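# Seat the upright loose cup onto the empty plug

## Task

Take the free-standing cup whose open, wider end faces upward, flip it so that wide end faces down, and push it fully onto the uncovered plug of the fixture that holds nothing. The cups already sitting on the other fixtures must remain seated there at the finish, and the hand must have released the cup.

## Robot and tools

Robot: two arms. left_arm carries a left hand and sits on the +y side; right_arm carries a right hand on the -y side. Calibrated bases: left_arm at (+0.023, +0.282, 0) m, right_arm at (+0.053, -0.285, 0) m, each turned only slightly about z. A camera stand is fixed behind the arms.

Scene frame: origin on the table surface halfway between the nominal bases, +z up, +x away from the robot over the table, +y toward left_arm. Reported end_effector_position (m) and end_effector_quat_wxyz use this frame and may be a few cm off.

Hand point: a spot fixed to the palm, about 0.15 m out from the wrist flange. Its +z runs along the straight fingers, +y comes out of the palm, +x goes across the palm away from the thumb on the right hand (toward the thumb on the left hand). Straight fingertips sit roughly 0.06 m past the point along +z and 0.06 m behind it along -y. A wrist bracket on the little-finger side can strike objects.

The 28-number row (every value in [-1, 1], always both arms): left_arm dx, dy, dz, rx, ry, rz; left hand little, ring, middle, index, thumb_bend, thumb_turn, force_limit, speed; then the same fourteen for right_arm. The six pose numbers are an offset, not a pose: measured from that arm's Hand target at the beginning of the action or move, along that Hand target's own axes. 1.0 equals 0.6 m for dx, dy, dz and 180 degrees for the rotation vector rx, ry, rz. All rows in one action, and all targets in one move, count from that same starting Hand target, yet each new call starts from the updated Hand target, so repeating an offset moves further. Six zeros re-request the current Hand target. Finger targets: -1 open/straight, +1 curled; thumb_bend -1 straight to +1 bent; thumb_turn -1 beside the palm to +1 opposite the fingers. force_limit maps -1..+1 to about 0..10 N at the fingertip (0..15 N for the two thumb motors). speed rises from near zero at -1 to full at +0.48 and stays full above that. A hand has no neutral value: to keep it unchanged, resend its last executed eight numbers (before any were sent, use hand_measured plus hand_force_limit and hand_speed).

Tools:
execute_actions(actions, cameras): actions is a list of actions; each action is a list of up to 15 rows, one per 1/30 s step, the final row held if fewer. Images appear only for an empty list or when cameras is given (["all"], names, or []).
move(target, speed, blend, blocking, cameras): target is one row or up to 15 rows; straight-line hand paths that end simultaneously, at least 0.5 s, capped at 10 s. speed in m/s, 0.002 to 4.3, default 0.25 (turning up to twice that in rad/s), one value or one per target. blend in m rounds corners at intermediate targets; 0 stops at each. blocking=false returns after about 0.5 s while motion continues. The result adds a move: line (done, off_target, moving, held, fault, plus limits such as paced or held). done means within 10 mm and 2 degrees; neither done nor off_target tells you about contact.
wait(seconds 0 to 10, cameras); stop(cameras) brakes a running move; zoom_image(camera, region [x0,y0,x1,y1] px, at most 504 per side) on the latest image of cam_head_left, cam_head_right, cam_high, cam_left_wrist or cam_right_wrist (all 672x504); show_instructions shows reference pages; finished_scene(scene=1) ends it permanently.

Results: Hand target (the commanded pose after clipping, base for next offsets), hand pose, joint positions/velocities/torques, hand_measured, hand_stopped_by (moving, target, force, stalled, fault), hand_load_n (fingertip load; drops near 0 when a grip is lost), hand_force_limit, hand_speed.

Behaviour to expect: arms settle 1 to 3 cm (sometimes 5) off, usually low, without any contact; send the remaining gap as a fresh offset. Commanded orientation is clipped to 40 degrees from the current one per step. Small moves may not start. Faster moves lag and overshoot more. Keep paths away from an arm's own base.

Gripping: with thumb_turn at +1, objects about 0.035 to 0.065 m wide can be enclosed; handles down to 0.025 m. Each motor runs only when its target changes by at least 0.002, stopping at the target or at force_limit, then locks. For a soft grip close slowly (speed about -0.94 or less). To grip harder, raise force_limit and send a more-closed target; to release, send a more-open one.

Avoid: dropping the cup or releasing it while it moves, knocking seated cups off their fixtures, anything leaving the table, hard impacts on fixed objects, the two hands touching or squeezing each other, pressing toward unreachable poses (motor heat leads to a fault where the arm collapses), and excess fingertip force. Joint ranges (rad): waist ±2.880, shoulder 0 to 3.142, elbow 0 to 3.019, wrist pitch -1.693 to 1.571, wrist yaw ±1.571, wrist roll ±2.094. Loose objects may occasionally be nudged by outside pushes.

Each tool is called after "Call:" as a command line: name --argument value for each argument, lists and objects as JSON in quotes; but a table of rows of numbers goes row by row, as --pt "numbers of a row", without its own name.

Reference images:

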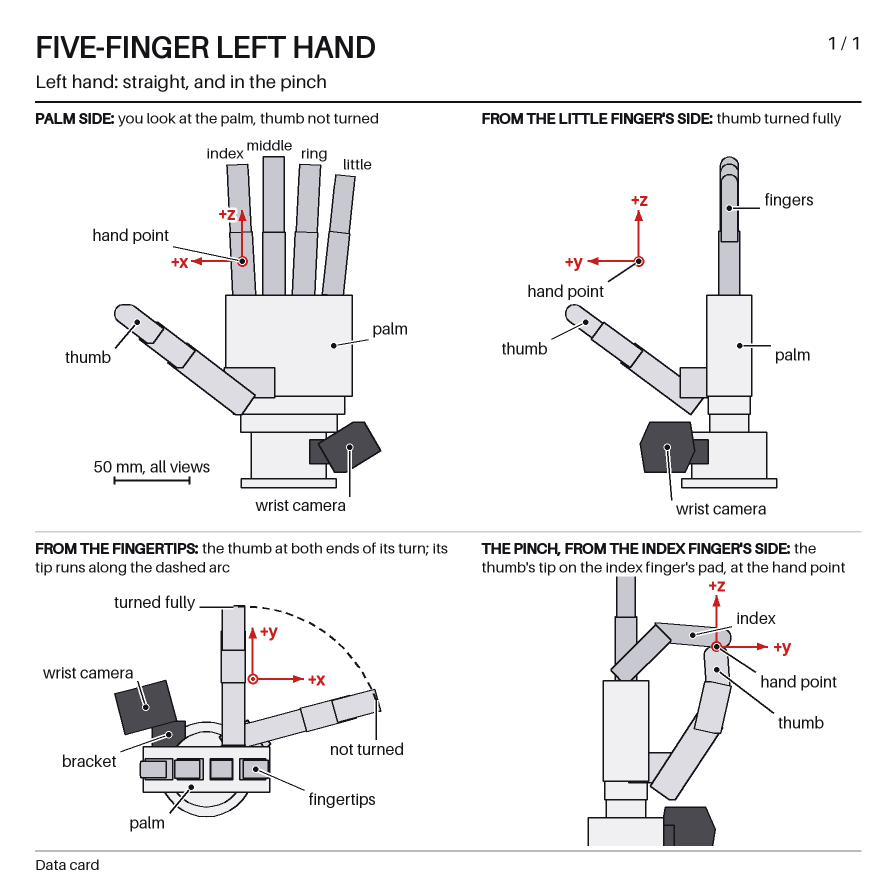

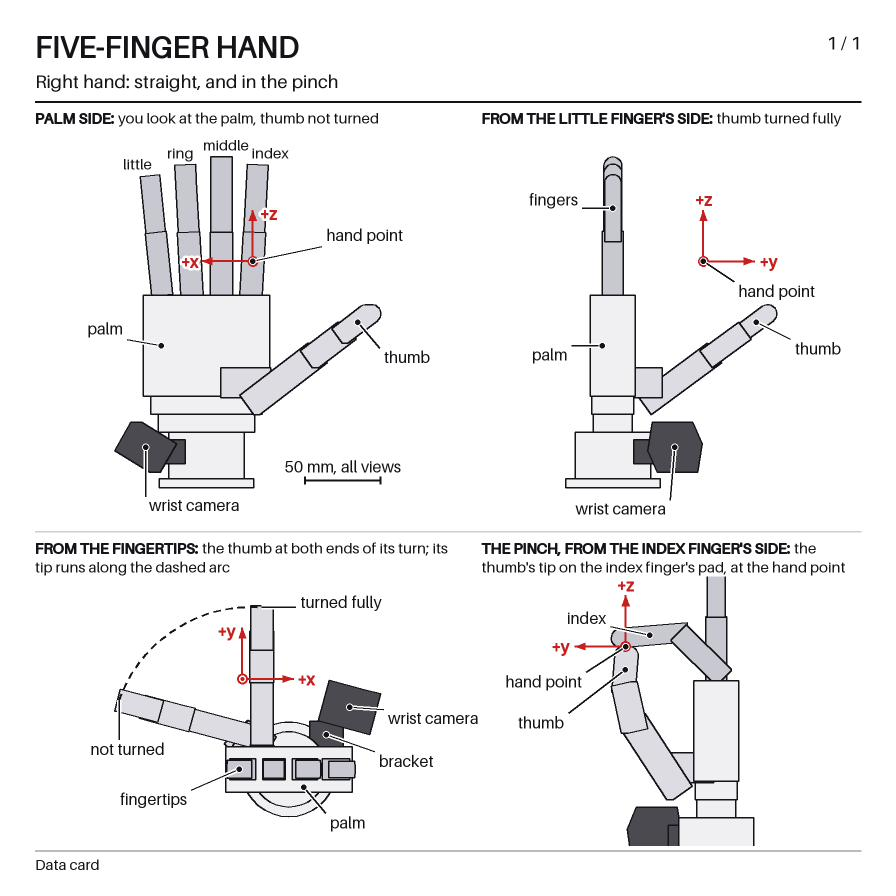

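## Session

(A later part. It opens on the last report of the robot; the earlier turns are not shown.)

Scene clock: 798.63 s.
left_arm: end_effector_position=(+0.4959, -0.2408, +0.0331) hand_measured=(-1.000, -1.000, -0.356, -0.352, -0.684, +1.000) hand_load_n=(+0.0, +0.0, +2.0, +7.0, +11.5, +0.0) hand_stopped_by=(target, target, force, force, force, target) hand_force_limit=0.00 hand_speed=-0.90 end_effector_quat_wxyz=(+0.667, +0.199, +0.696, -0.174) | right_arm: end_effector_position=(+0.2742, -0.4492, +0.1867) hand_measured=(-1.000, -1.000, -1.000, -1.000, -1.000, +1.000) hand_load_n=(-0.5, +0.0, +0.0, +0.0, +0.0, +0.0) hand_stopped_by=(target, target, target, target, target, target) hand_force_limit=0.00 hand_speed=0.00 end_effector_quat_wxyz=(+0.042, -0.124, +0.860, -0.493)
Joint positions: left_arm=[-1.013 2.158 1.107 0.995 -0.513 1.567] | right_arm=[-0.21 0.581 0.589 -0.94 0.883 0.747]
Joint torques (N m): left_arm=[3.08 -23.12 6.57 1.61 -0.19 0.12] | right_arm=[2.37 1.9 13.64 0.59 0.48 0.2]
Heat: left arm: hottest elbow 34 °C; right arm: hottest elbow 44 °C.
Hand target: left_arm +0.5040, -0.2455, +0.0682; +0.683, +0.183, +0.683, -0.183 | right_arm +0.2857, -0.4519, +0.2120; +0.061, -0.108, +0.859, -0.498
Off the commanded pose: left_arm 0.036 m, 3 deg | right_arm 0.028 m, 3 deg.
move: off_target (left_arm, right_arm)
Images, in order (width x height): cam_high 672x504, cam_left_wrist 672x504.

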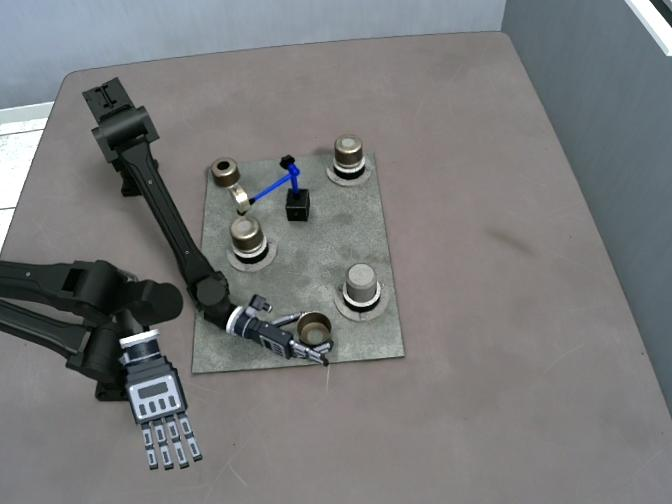

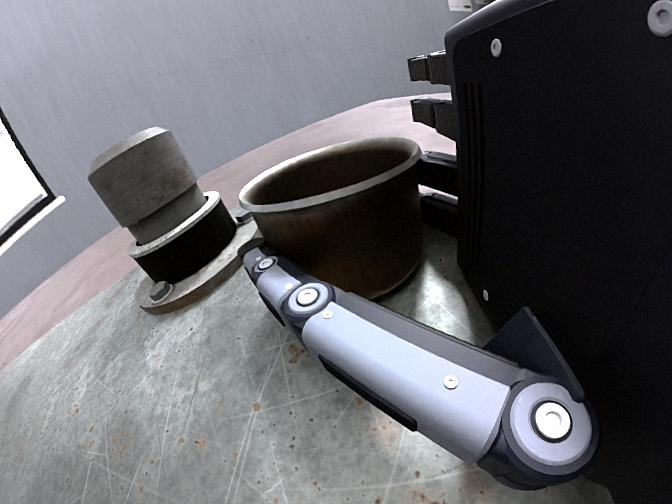

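Call:
move --target '[-0.07,0,0,0,0,0,-1,-1,0.25,0.25,0.0,1,0.0,-0.9, 0,0,0,0,0,0,-1,-1,-1,-1,-1,1,0,0]' --speed 0.08 --cameras '["cam_high","cam_left_wrist"]'

Call:
zoom_image --camera "cam_high" --region '[200, 230, 380, 365]'

Scene clock: 805.40 s.
left_arm: end_effector_position=(+0.4977, -0.2436, +0.0807) hand_measured=(-1.000, -1.000, -0.356, -0.352, -0.684, +1.000) hand_load_n=(+0.0, +0.0, +2.0, +7.0, +11.0, +0.5) hand_stopped_by=(target, target, force, force, force, target) hand_force_limit=0.00 hand_speed=-0.90 end_effector_quat_wxyz=(+0.669, +0.197, +0.695, -0.175) | right_arm: end_effector_position=(+0.2742, -0.4492, +0.1867) hand_measured=(-1.000, -1.000, -1.000, -1.000, -1.000, +1.000) hand_load_n=(+0.0, -0.5, +0.0, +0.0, +0.0, +0.0) hand_stopped_by=(target, target, target, target, target, target) hand_force_limit=0.00 hand_speed=0.00 end_effector_quat_wxyz=(+0.042, -0.124, +0.860, -0.493)
Joint positions: left_arm=[-1.013 2.058 1.107 0.902 -0.514 1.567] | right_arm=[-0.21 0.581 0.589 -0.94 0.883 0.747]
Joint torques (N m): left_arm=[2.78 -22.07 7.08 1.68 -0.15 0.13] | right_arm=[2.43 1.85 13.65 0.55 0.48 0.2]
Heat: left arm: hottest elbow 34 °C; right arm: hottest elbow 44 °C.
Hand target: left_arm +0.5040, -0.2454, +0.1102; +0.683, +0.183, +0.683, -0.183 | right_arm +0.2857, -0.4519, +0.2120; +0.061, -0.108, +0.859, -0.498
Off the commanded pose: left_arm 0.030 m, 3 deg | right_arm 0.028 m, 3 deg.
move: off_target (left_arm, right_arm)
Images, in order (width x height): cam_high 672x504, cam_left_wrist 672x504.

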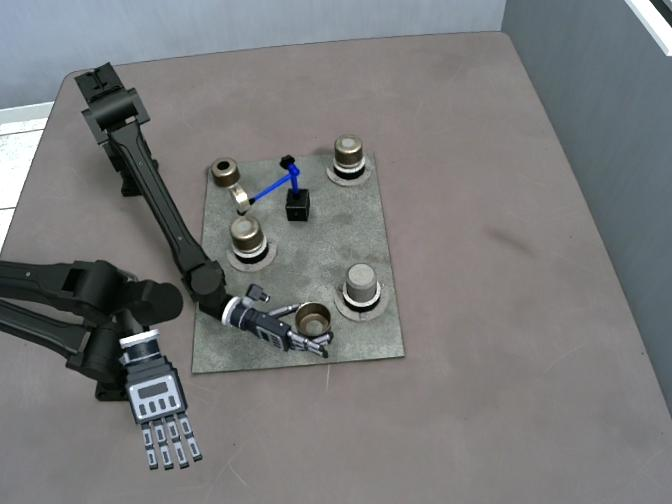

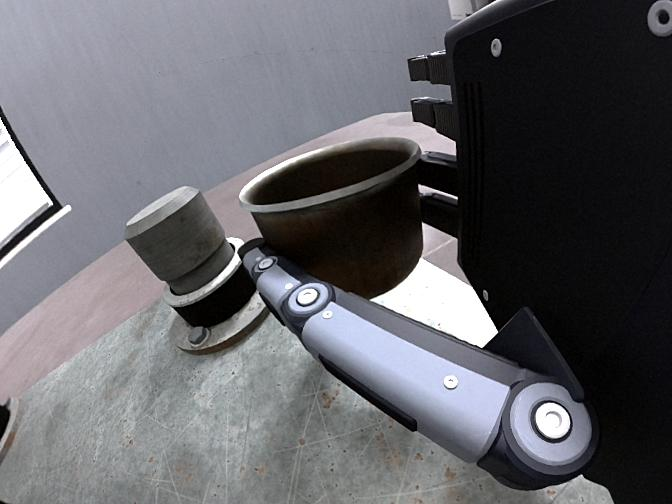

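Scaled by 2.800.

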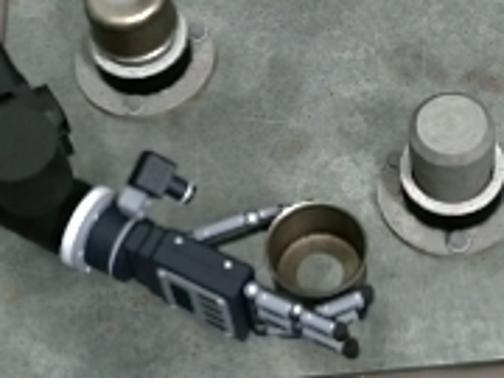

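Call:
move --pt "-0.283 0 0 0 0 0 -1 -1 0.25 0.25 0.0 1 0.0 -0.9 0 0 0 0 0 0 -1 -1 -1 -1 -1 1 0 0" --pt "-0.3167 0.1033 0.0288 -0.1306 -0.1306 -0.4875 -1 -1 0.25 0.25 0.0 1 0.0 -0.9 0 0 0 0 0 0 -1 -1 -1 -1 -1 1 0 0" --speed 0.25 --blend 0.03 --cameras '["cam_high","cam_head_right","cam_left_wrist"]'

Scene clock: 1002.17 s.
left_arm: end_effector_position=(+0.5361, -0.1916, +0.2316) hand_measured=(-1.000, -1.000, -0.356, -0.352, -0.684, +1.000) hand_load_n=(+0.0, +0.0, +2.0, +6.0, +11.5, -1.5) hand_stopped_by=(target, target, force, force, force, target) hand_force_limit=0.00 hand_speed=-0.90 end_effector_quat_wxyz=(+0.505, -0.487, +0.545, -0.459) | right_arm: end_effector_position=(+0.2742, -0.4492, +0.1867) hand_measured=(-1.000, -1.000, -1.000, -1.000, -1.000, +1.000) hand_load_n=(+0.0, +0.0, +0.0, +0.0, +0.0, +0.0) hand_stopped_by=(target, target, target, target, target, target) hand_force_limit=0.00 hand_speed=0.00 end_effector_quat_wxyz=(+0.042, -0.124, +0.860, -0.493)
Joint positions: left_arm=[-0.911 1.711 1.221 0.377 -0.931 0.013] | right_arm=[-0.21 0.581 0.589 -0.94 0.883 0.747]
Joint torques (N m): left_arm=[3.19 -20.54 13.08 1.39 -0.25 -0.03] | right_arm=[2.32 1.9 13.67 0.61 0.48 0.19]
Heat: left arm: hottest elbow 34 °C; right arm: hottest elbow 46 °C.
Hand target: left_arm +0.5499, -0.2003, +0.3003; +0.500, -0.500, +0.500, -0.500 | right_arm +0.2857, -0.4519, +0.2120; +0.061, -0.108, +0.859, -0.498
Off the commanded pose: left_arm 0.071 m, 7 deg | right_arm 0.028 m, 3 deg.
move: off_target (left_arm, right_arm)
Images, in order (width x height): cam_head_right 672x504, cam_high 672x504, cam_left_wrist 672x504.

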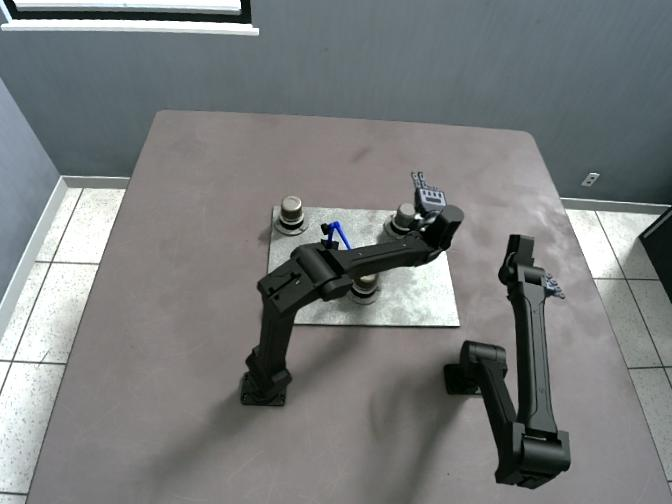

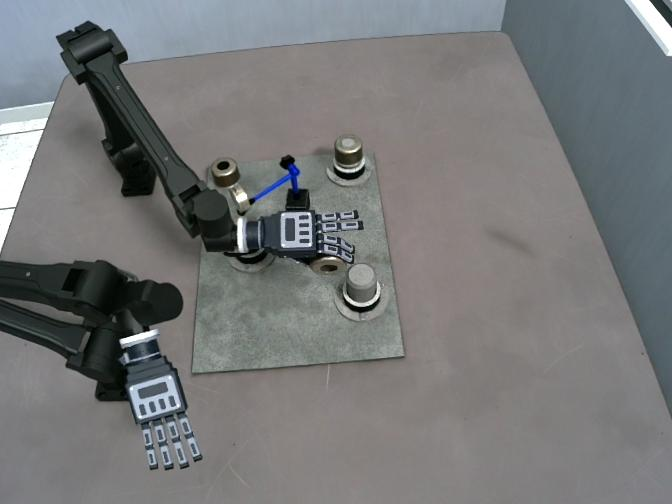

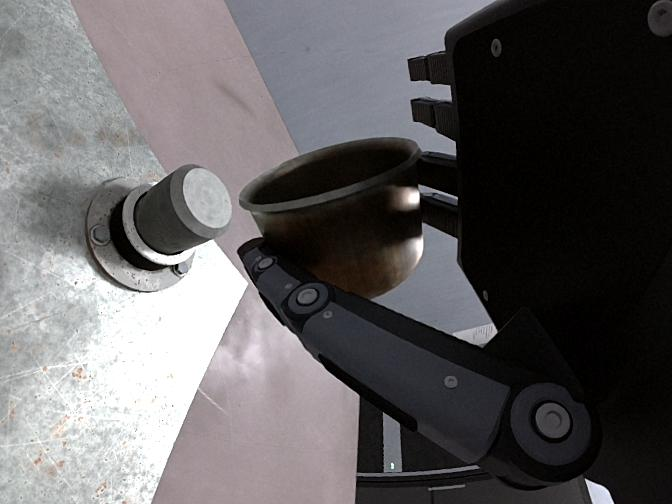

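Call:
move --target '[-0.083,0,0.067,0.1306,-0.1306,-0.4875,-1,-1,0.25,0.25,0.0,1,0.0,-0.9, 0,0,0,0,0,0,-1,-1,-1,-1,-1,1,0,0]' --speed 0.25 --cameras '["all"]'

Call:
zoom_image --camera "cam_high" --region '[180, 130, 430, 350]'

Scene clock: 1017.60 s.
left_arm: end_effector_position=(+0.5807, -0.1489, +0.2410) hand_measured=(-1.000, -1.000, -0.356, -0.352, -0.684, +1.000) hand_load_n=(+0.0, +0.0, +2.5, +6.0, +11.5, -3.0) hand_stopped_by=(target, target, force, force, force, target) hand_force_limit=0.00 hand_speed=-0.90 end_effector_quat_wxyz=(-0.221, +0.697, +0.138, +0.668) | right_arm: end_effector_position=(+0.2742, -0.4492, +0.1867) hand_measured=(-1.000, -1.000, -1.000, -1.000, -1.000, +1.000) hand_load_n=(+0.0, -0.5, +0.0, +0.0, +0.0, +0.0) hand_stopped_by=(target, target, target, target, target, target) hand_force_limit=0.00 hand_speed=0.00 end_effector_quat_wxyz=(+0.042, -0.124, +0.860, -0.493)
Joint positions: left_arm=[-0.889 1.927 1.261 0.591 -1.437 -1.523] | right_arm=[-0.21 0.581 0.589 -0.94 0.883 0.747]
Joint torques (N m): left_arm=[3.31 -22.24 11.18 1.1 -0.04 -0.23] | right_arm=[2.43 1.85 13.63 0.59 0.48 0.2]
Heat: left arm: hottest elbow 37 °C; right arm: hottest elbow 46 °C.
Hand target: left_arm +0.5901, -0.1507, +0.3001; -0.183, +0.683, +0.183, +0.683 | right_arm +0.2857, -0.4519, +0.2120; +0.061, -0.108, +0.859, -0.498
Off the commanded pose: left_arm 0.060 m, 7 deg | right_arm 0.028 m, 3 deg.
move: off_target (left_arm, right_arm)

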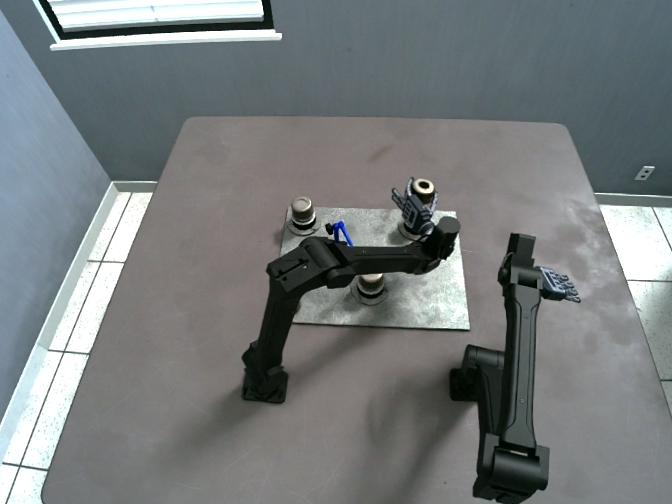

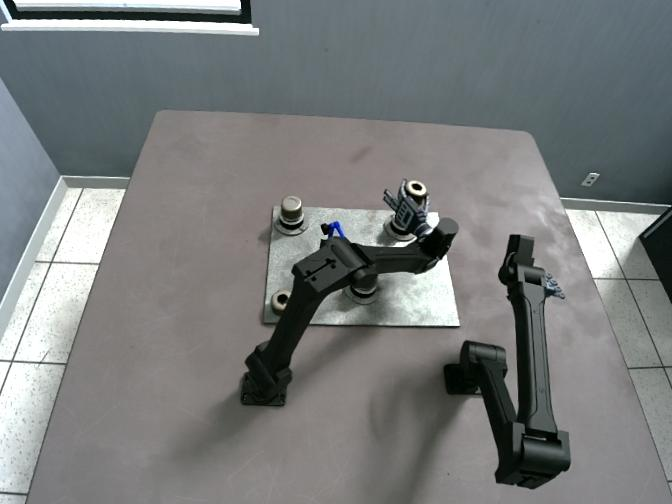

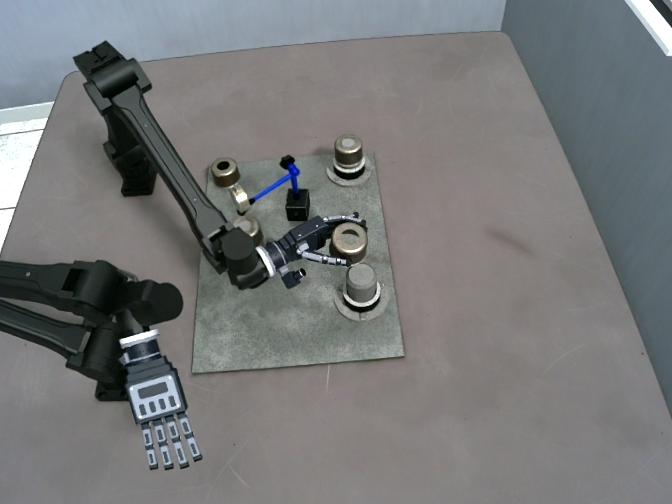

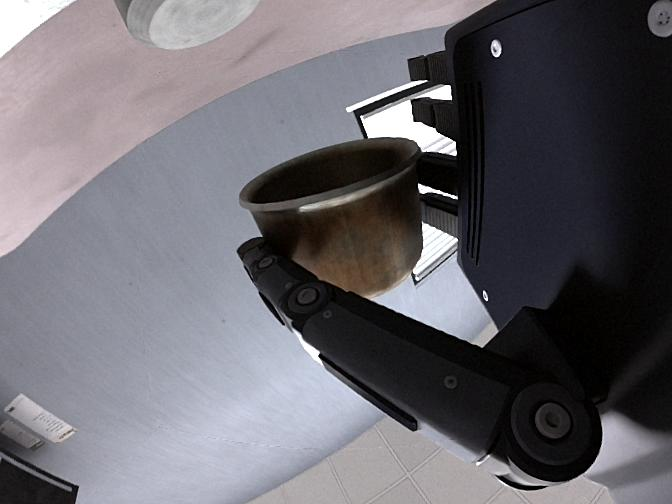

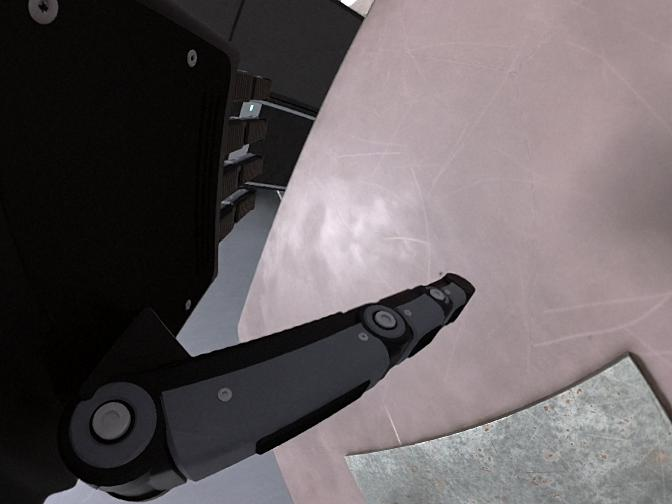

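Scaled by 2.016.

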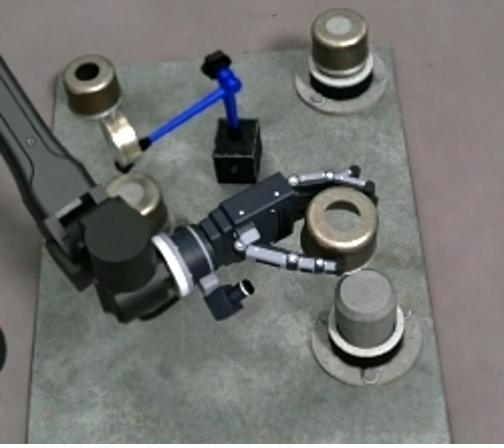

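Call:
move --target '[-0.1417,0.015,0.0395,0,0,0,-1,-1,0.25,0.25,0.0,1,0.0,-0.9, 0,0,0,0,0,0,-1,-1,-1,-1,-1,1,0,0]' --speed 0.12 --cameras '["all"]'

Call:
zoom_image --camera "cam_high" --region '[260, 170, 420, 340]'

Call:
zoom_image --camera "cam_head_right" --region '[350, 150, 470, 270]'

Call:
zoom_image --camera "cam_head_left" --region '[350, 150, 470, 270]'

Scene clock: 1109.67 s.
left_arm: end_effector_position=(+0.6028, -0.1408, +0.1791) hand_measured=(-1.000, -1.000, -0.356, -0.352, -0.684, +1.000) hand_load_n=(+0.0, +0.0, +2.5, +6.5, +11.5, -3.0) hand_stopped_by=(target, target, force, force, force, target) hand_force_limit=0.00 hand_speed=-0.90 end_effector_quat_wxyz=(-0.213, +0.697, +0.147, +0.668) | right_arm: end_effector_position=(+0.2742, -0.4492, +0.1867) hand_measured=(-1.000, -1.000, -1.000, -1.000, -1.000, +1.000) hand_load_n=(+0.0, +0.0, +0.0, +0.0, +0.0, +0.0) hand_stopped_by=(target, target, target, target, target, target) hand_force_limit=0.00 hand_speed=0.00 end_effector_quat_wxyz=(+0.042, -0.124, +0.860, -0.493)
Joint positions: left_arm=[-0.852 2.049 1.262 0.693 -1.4 -1.563] | right_arm=[-0.21 0.581 0.589 -0.94 0.883 0.747]
Joint torques (N m): left_arm=[3.02 -20.66 10.21 2.06 -0.08 -0.12] | right_arm=[2.43 1.9 13.63 0.61 0.48 0.2]
Heat: left arm: hottest elbow 43 °C; right arm: hottest elbow 47 °C.
Hand target: left_arm +0.6152, -0.1465, +0.2154; -0.183, +0.683, +0.183, +0.683 | right_arm +0.2857, -0.4519, +0.2120; +0.061, -0.108, +0.859, -0.498
Off the commanded pose: left_arm 0.039 m, 6 deg | right_arm 0.028 m, 3 deg.
move: off_target (left_arm, right_arm)

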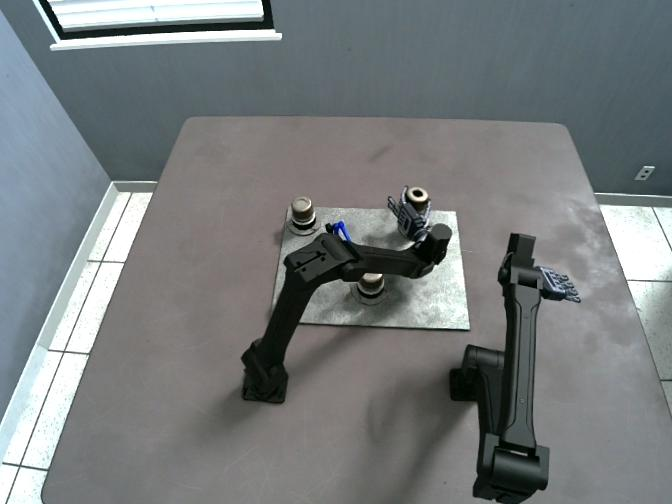

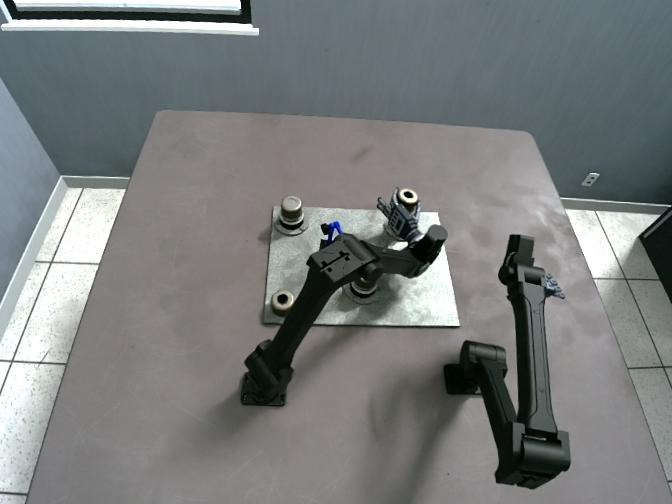

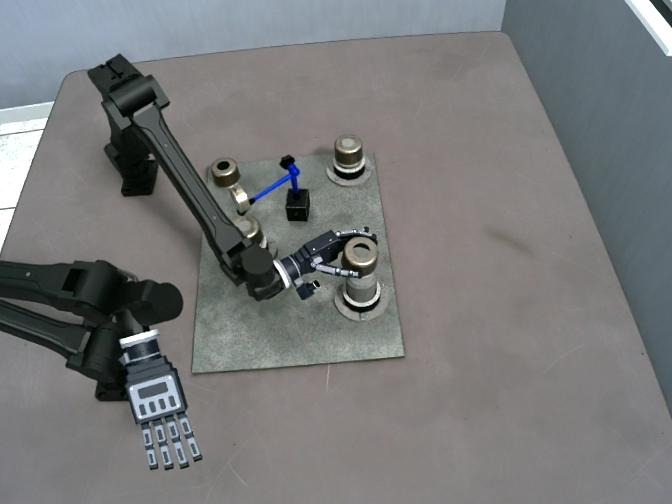

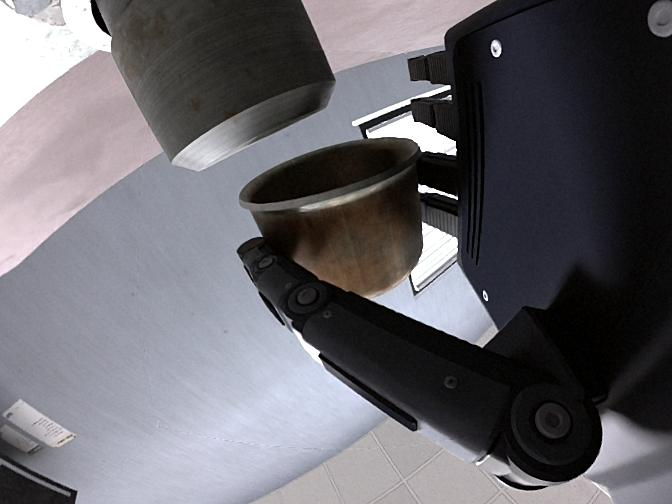

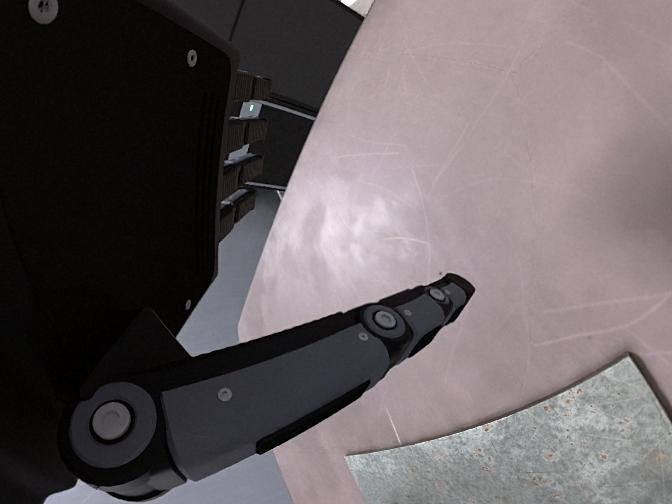

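Scaled by 2.965.

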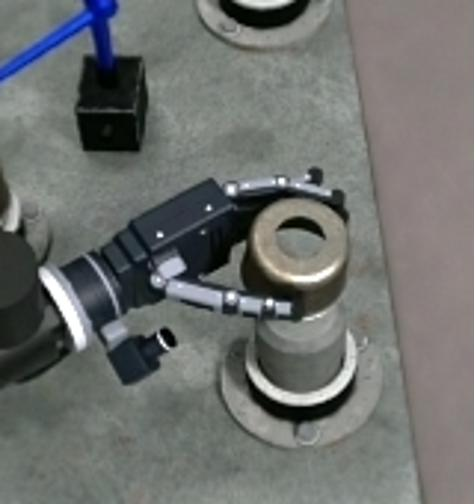

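Scaled by 4.200.

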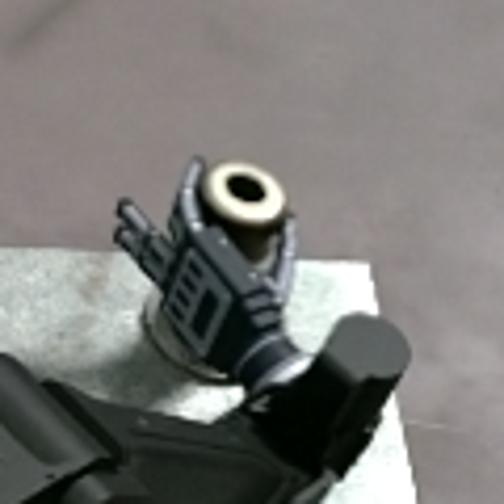

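Scaled by 4.200.

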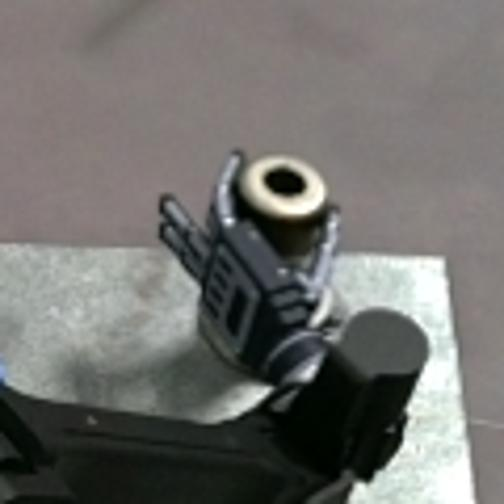

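Call:
move --target '[0,0.0302,-0.0078,0,0,-0.033,-1,-1,0.25,0.25,0.0,1,0.0,-0.9, 0,0,0,0,0,0,-1,-1,-1,-1,-1,1,0,0]' --speed 0.1 --cameras '["all"]'

Call:
zoom_image --camera "cam_high" --region '[300, 200, 420, 340]'

Call:
zoom_image --camera "cam_head_right" --region '[350, 150, 470, 270]'

Call:
zoom_image --camera "cam_head_left" --region '[350, 150, 470, 270]'

Scene clock: 1175.67 s.
left_arm: end_effector_position=(+0.6135, -0.1521, +0.1881) hand_measured=(-1.000, -1.000, -0.356, -0.352, -0.684, +1.000) hand_load_n=(+0.5, +0.0, +3.0, +6.5, +11.5, -3.0) hand_stopped_by=(target, target, force, force, force, target) hand_force_limit=0.00 hand_speed=-0.90 end_effector_quat_wxyz=(-0.177, +0.685, +0.190, +0.681) | right_arm: end_effector_position=(+0.2742, -0.4492, +0.1867) hand_measured=(-1.000, -1.000, -1.000, -1.000, -1.000, +1.000) hand_load_n=(+0.0, +0.0, +0.0, +0.0, +0.0, +0.0) hand_stopped_by=(target, target, target, target, target, target) hand_force_limit=0.00 hand_speed=0.00 end_effector_quat_wxyz=(+0.042, -0.124, +0.860, -0.493)
Joint positions: left_arm=[-0.852 2.09 1.332 0.698 -1.409 -1.647] | right_arm=[-0.21 0.581 0.589 -0.94 0.883 0.747]
Joint torques (N m): left_arm=[1.73 -20.48 10.65 1.61 -0.22 -0.2] | right_arm=[2.49 1.85 13.68 0.59 0.48 0.2]
Heat: left arm: hottest elbow 43 °C; right arm: hottest elbow 47 °C.
Hand target: left_arm +0.6202, -0.1645, +0.2152; -0.147, +0.673, +0.218, +0.692 | right_arm +0.2857, -0.4519, +0.2120; +0.061, -0.108, +0.859, -0.498
Off the commanded pose: left_arm 0.031 m, 5 deg | right_arm 0.028 m, 3 deg.
move: off_target (left_arm, right_arm)

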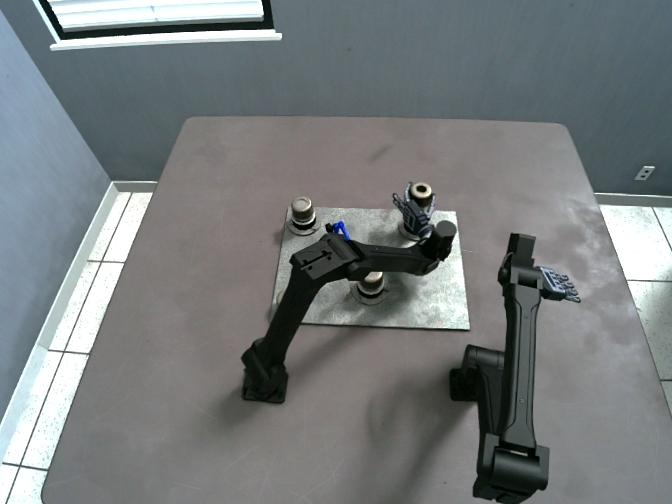

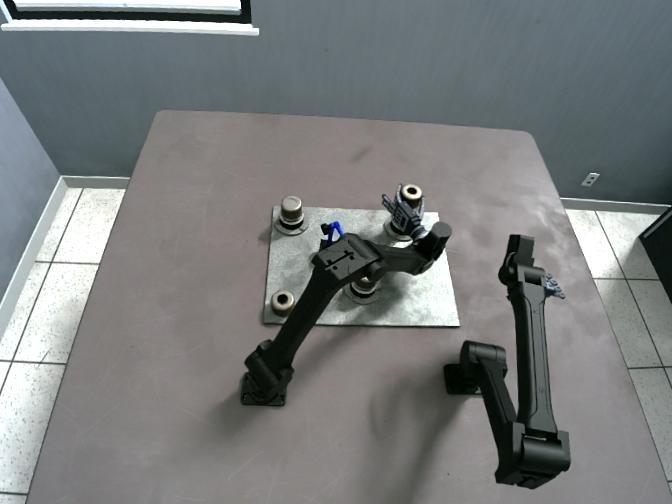

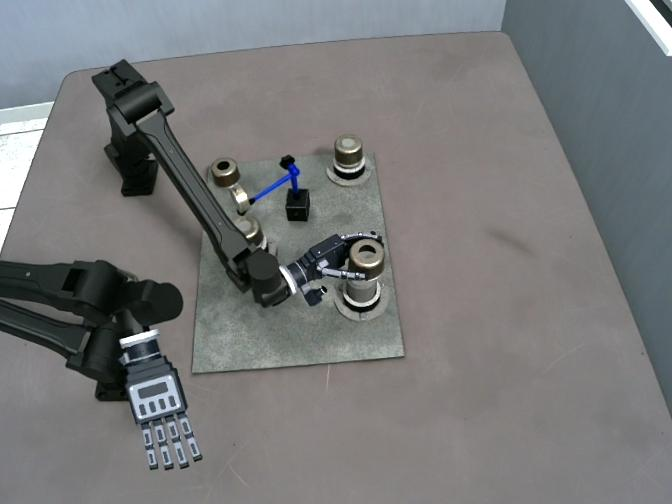

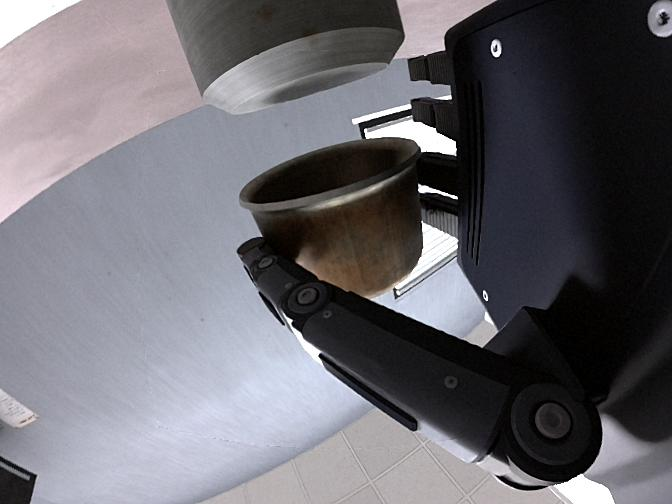

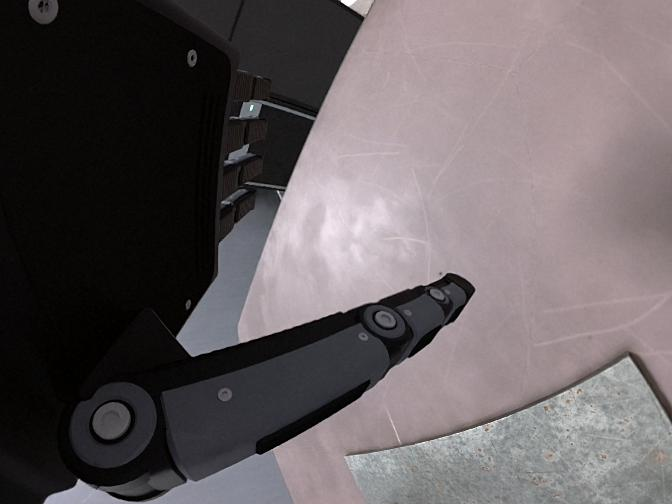

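Scaled by 3.600.

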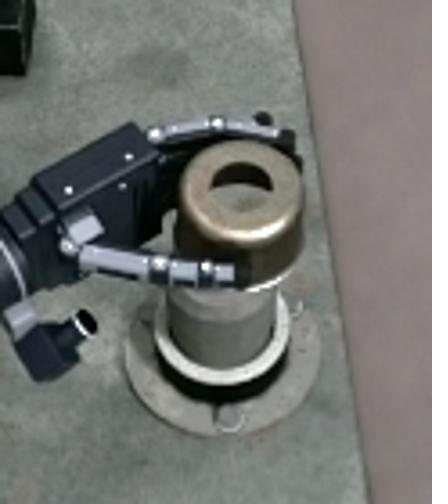

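Scaled by 4.200.

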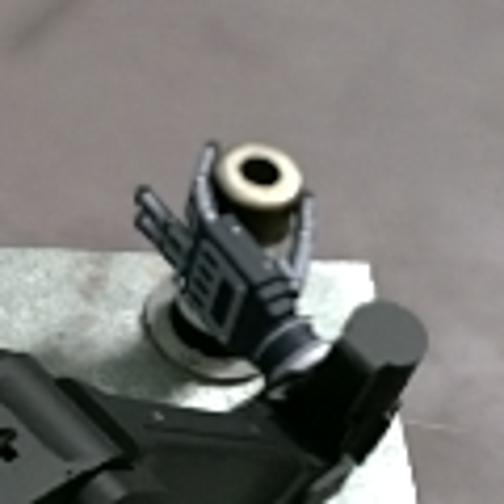

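Scaled by 4.200.

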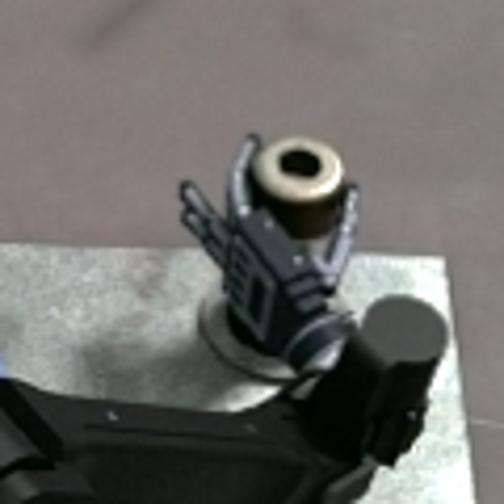

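Call:
move --target '[-0.033,-0.0052,-0.0163,0,0,0,-1,-1,0.25,0.25,0.0,1,0.0,-0.9, 0,0,0,0,0,0,-1,-1,-1,-1,-1,1,0,0]' --speed 0.06 --cameras '["all"]'

Call:
zoom_image --camera "cam_high" --region '[310, 210, 410, 330]'

Call:
zoom_image --camera "cam_left_wrist" --region '[150, 0, 480, 330]'

Call:
zoom_image --camera "cam_head_left" --region '[370, 160, 460, 250]'

Scene clock: 1225.50 s.
left_arm: end_effector_position=(+0.6081, -0.1565, +0.1711) hand_measured=(-1.000, -1.000, -0.356, -0.352, -0.684, +1.000) hand_load_n=(+0.0, +0.0, +2.5, +6.5, +11.0, -3.0) hand_stopped_by=(target, target, force, force, force, target) hand_force_limit=0.00 hand_speed=-0.90 end_effector_quat_wxyz=(-0.178, +0.685, +0.191, +0.680) | right_arm: end_effector_position=(+0.2742, -0.4492, +0.1867) hand_measured=(-1.000, -1.000, -1.000, -1.000, -1.000, +1.000) hand_load_n=(+0.0, +0.0, +0.0, +0.0, +0.0, +0.0) hand_stopped_by=(target, target, target, target, target, target) hand_force_limit=0.00 hand_speed=0.00 end_effector_quat_wxyz=(+0.042, -0.124, +0.860, -0.493)
Joint positions: left_arm=[-0.864 2.119 1.332 0.706 -1.424 -1.666] | right_arm=[-0.21 0.581 0.589 -0.94 0.883 0.747]
Joint torques (N m): left_arm=[1.73 -20.78 9.69 1.94 -0.23 -0.2] | right_arm=[2.43 1.85 13.64 0.59 0.48 0.2]
Heat: left arm: hottest elbow 40 °C; right arm: hottest elbow 48 °C.
Hand target: left_arm +0.6111, -0.1686, +0.1952; -0.147, +0.673, +0.218, +0.692 | right_arm +0.2857, -0.4519, +0.2120; +0.061, -0.108, +0.859, -0.498
Off the commanded pose: left_arm 0.027 m, 5 deg | right_arm 0.028 m, 3 deg.
move: off_target (left_arm, right_arm)

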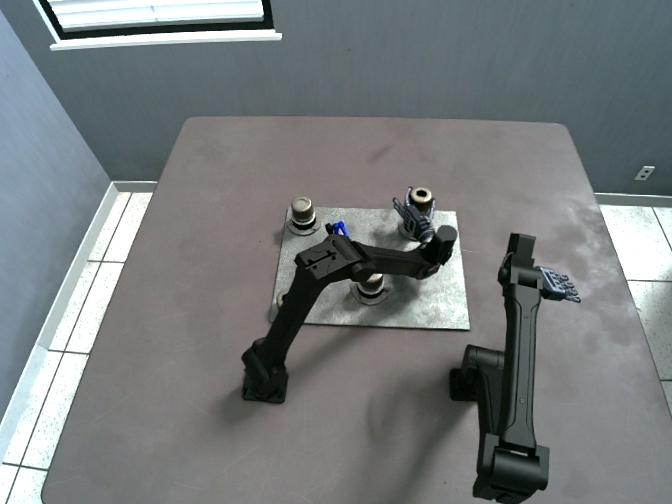

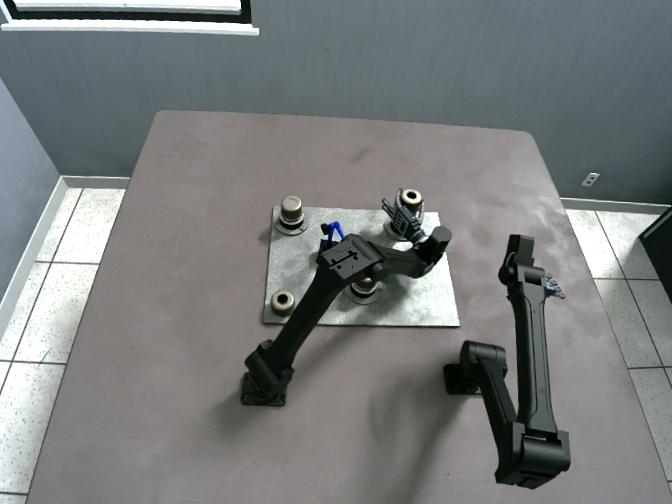

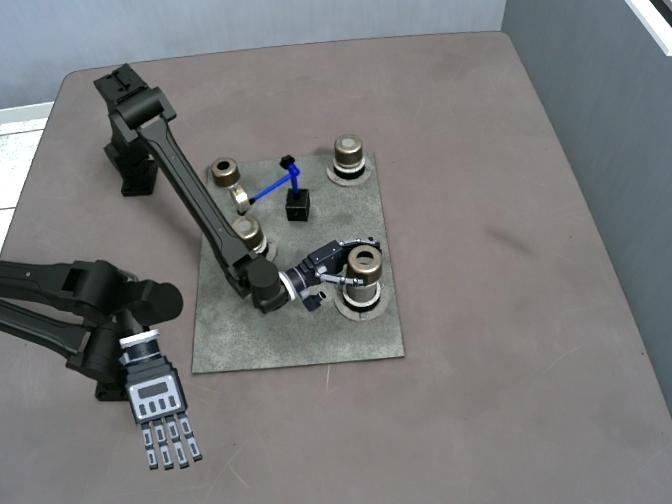

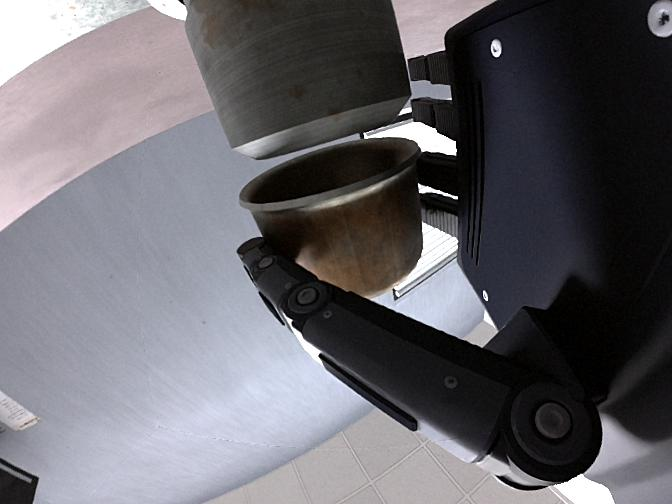

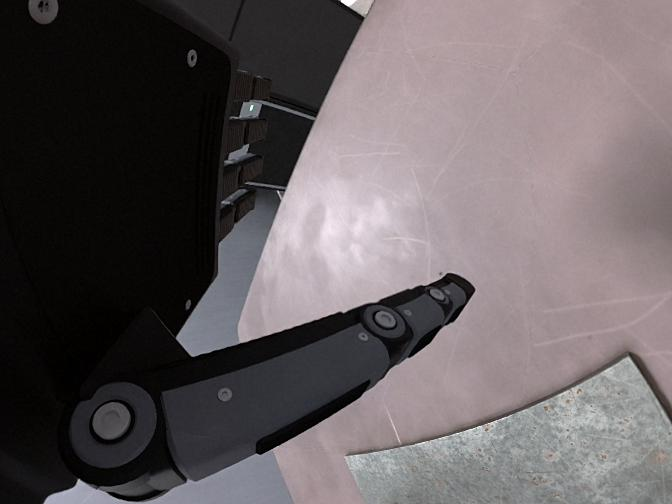

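Scaled by 4.200.

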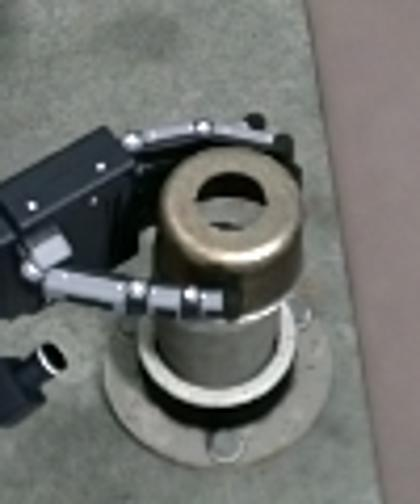

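Scaled by 1.527 from the camera's 672x504 image, which has a finer 960x720 frame.

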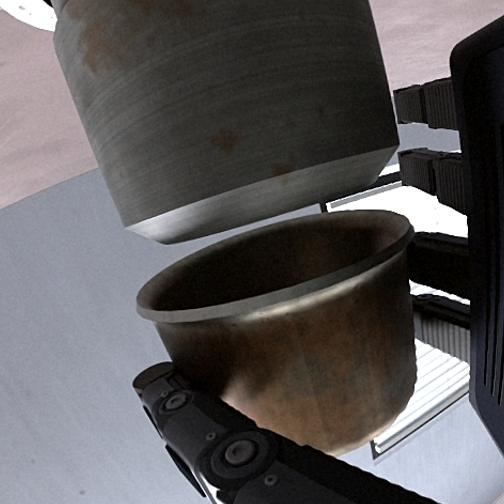

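Scaled by 5.600.

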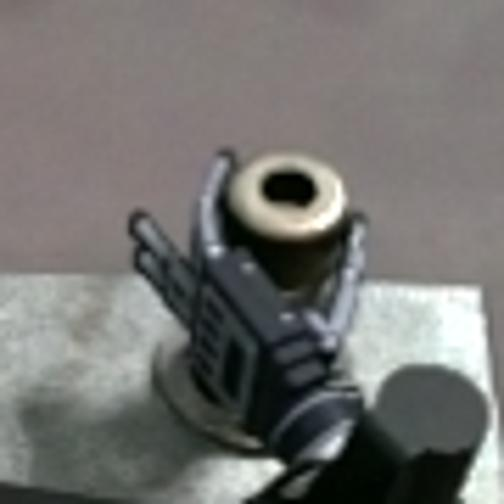

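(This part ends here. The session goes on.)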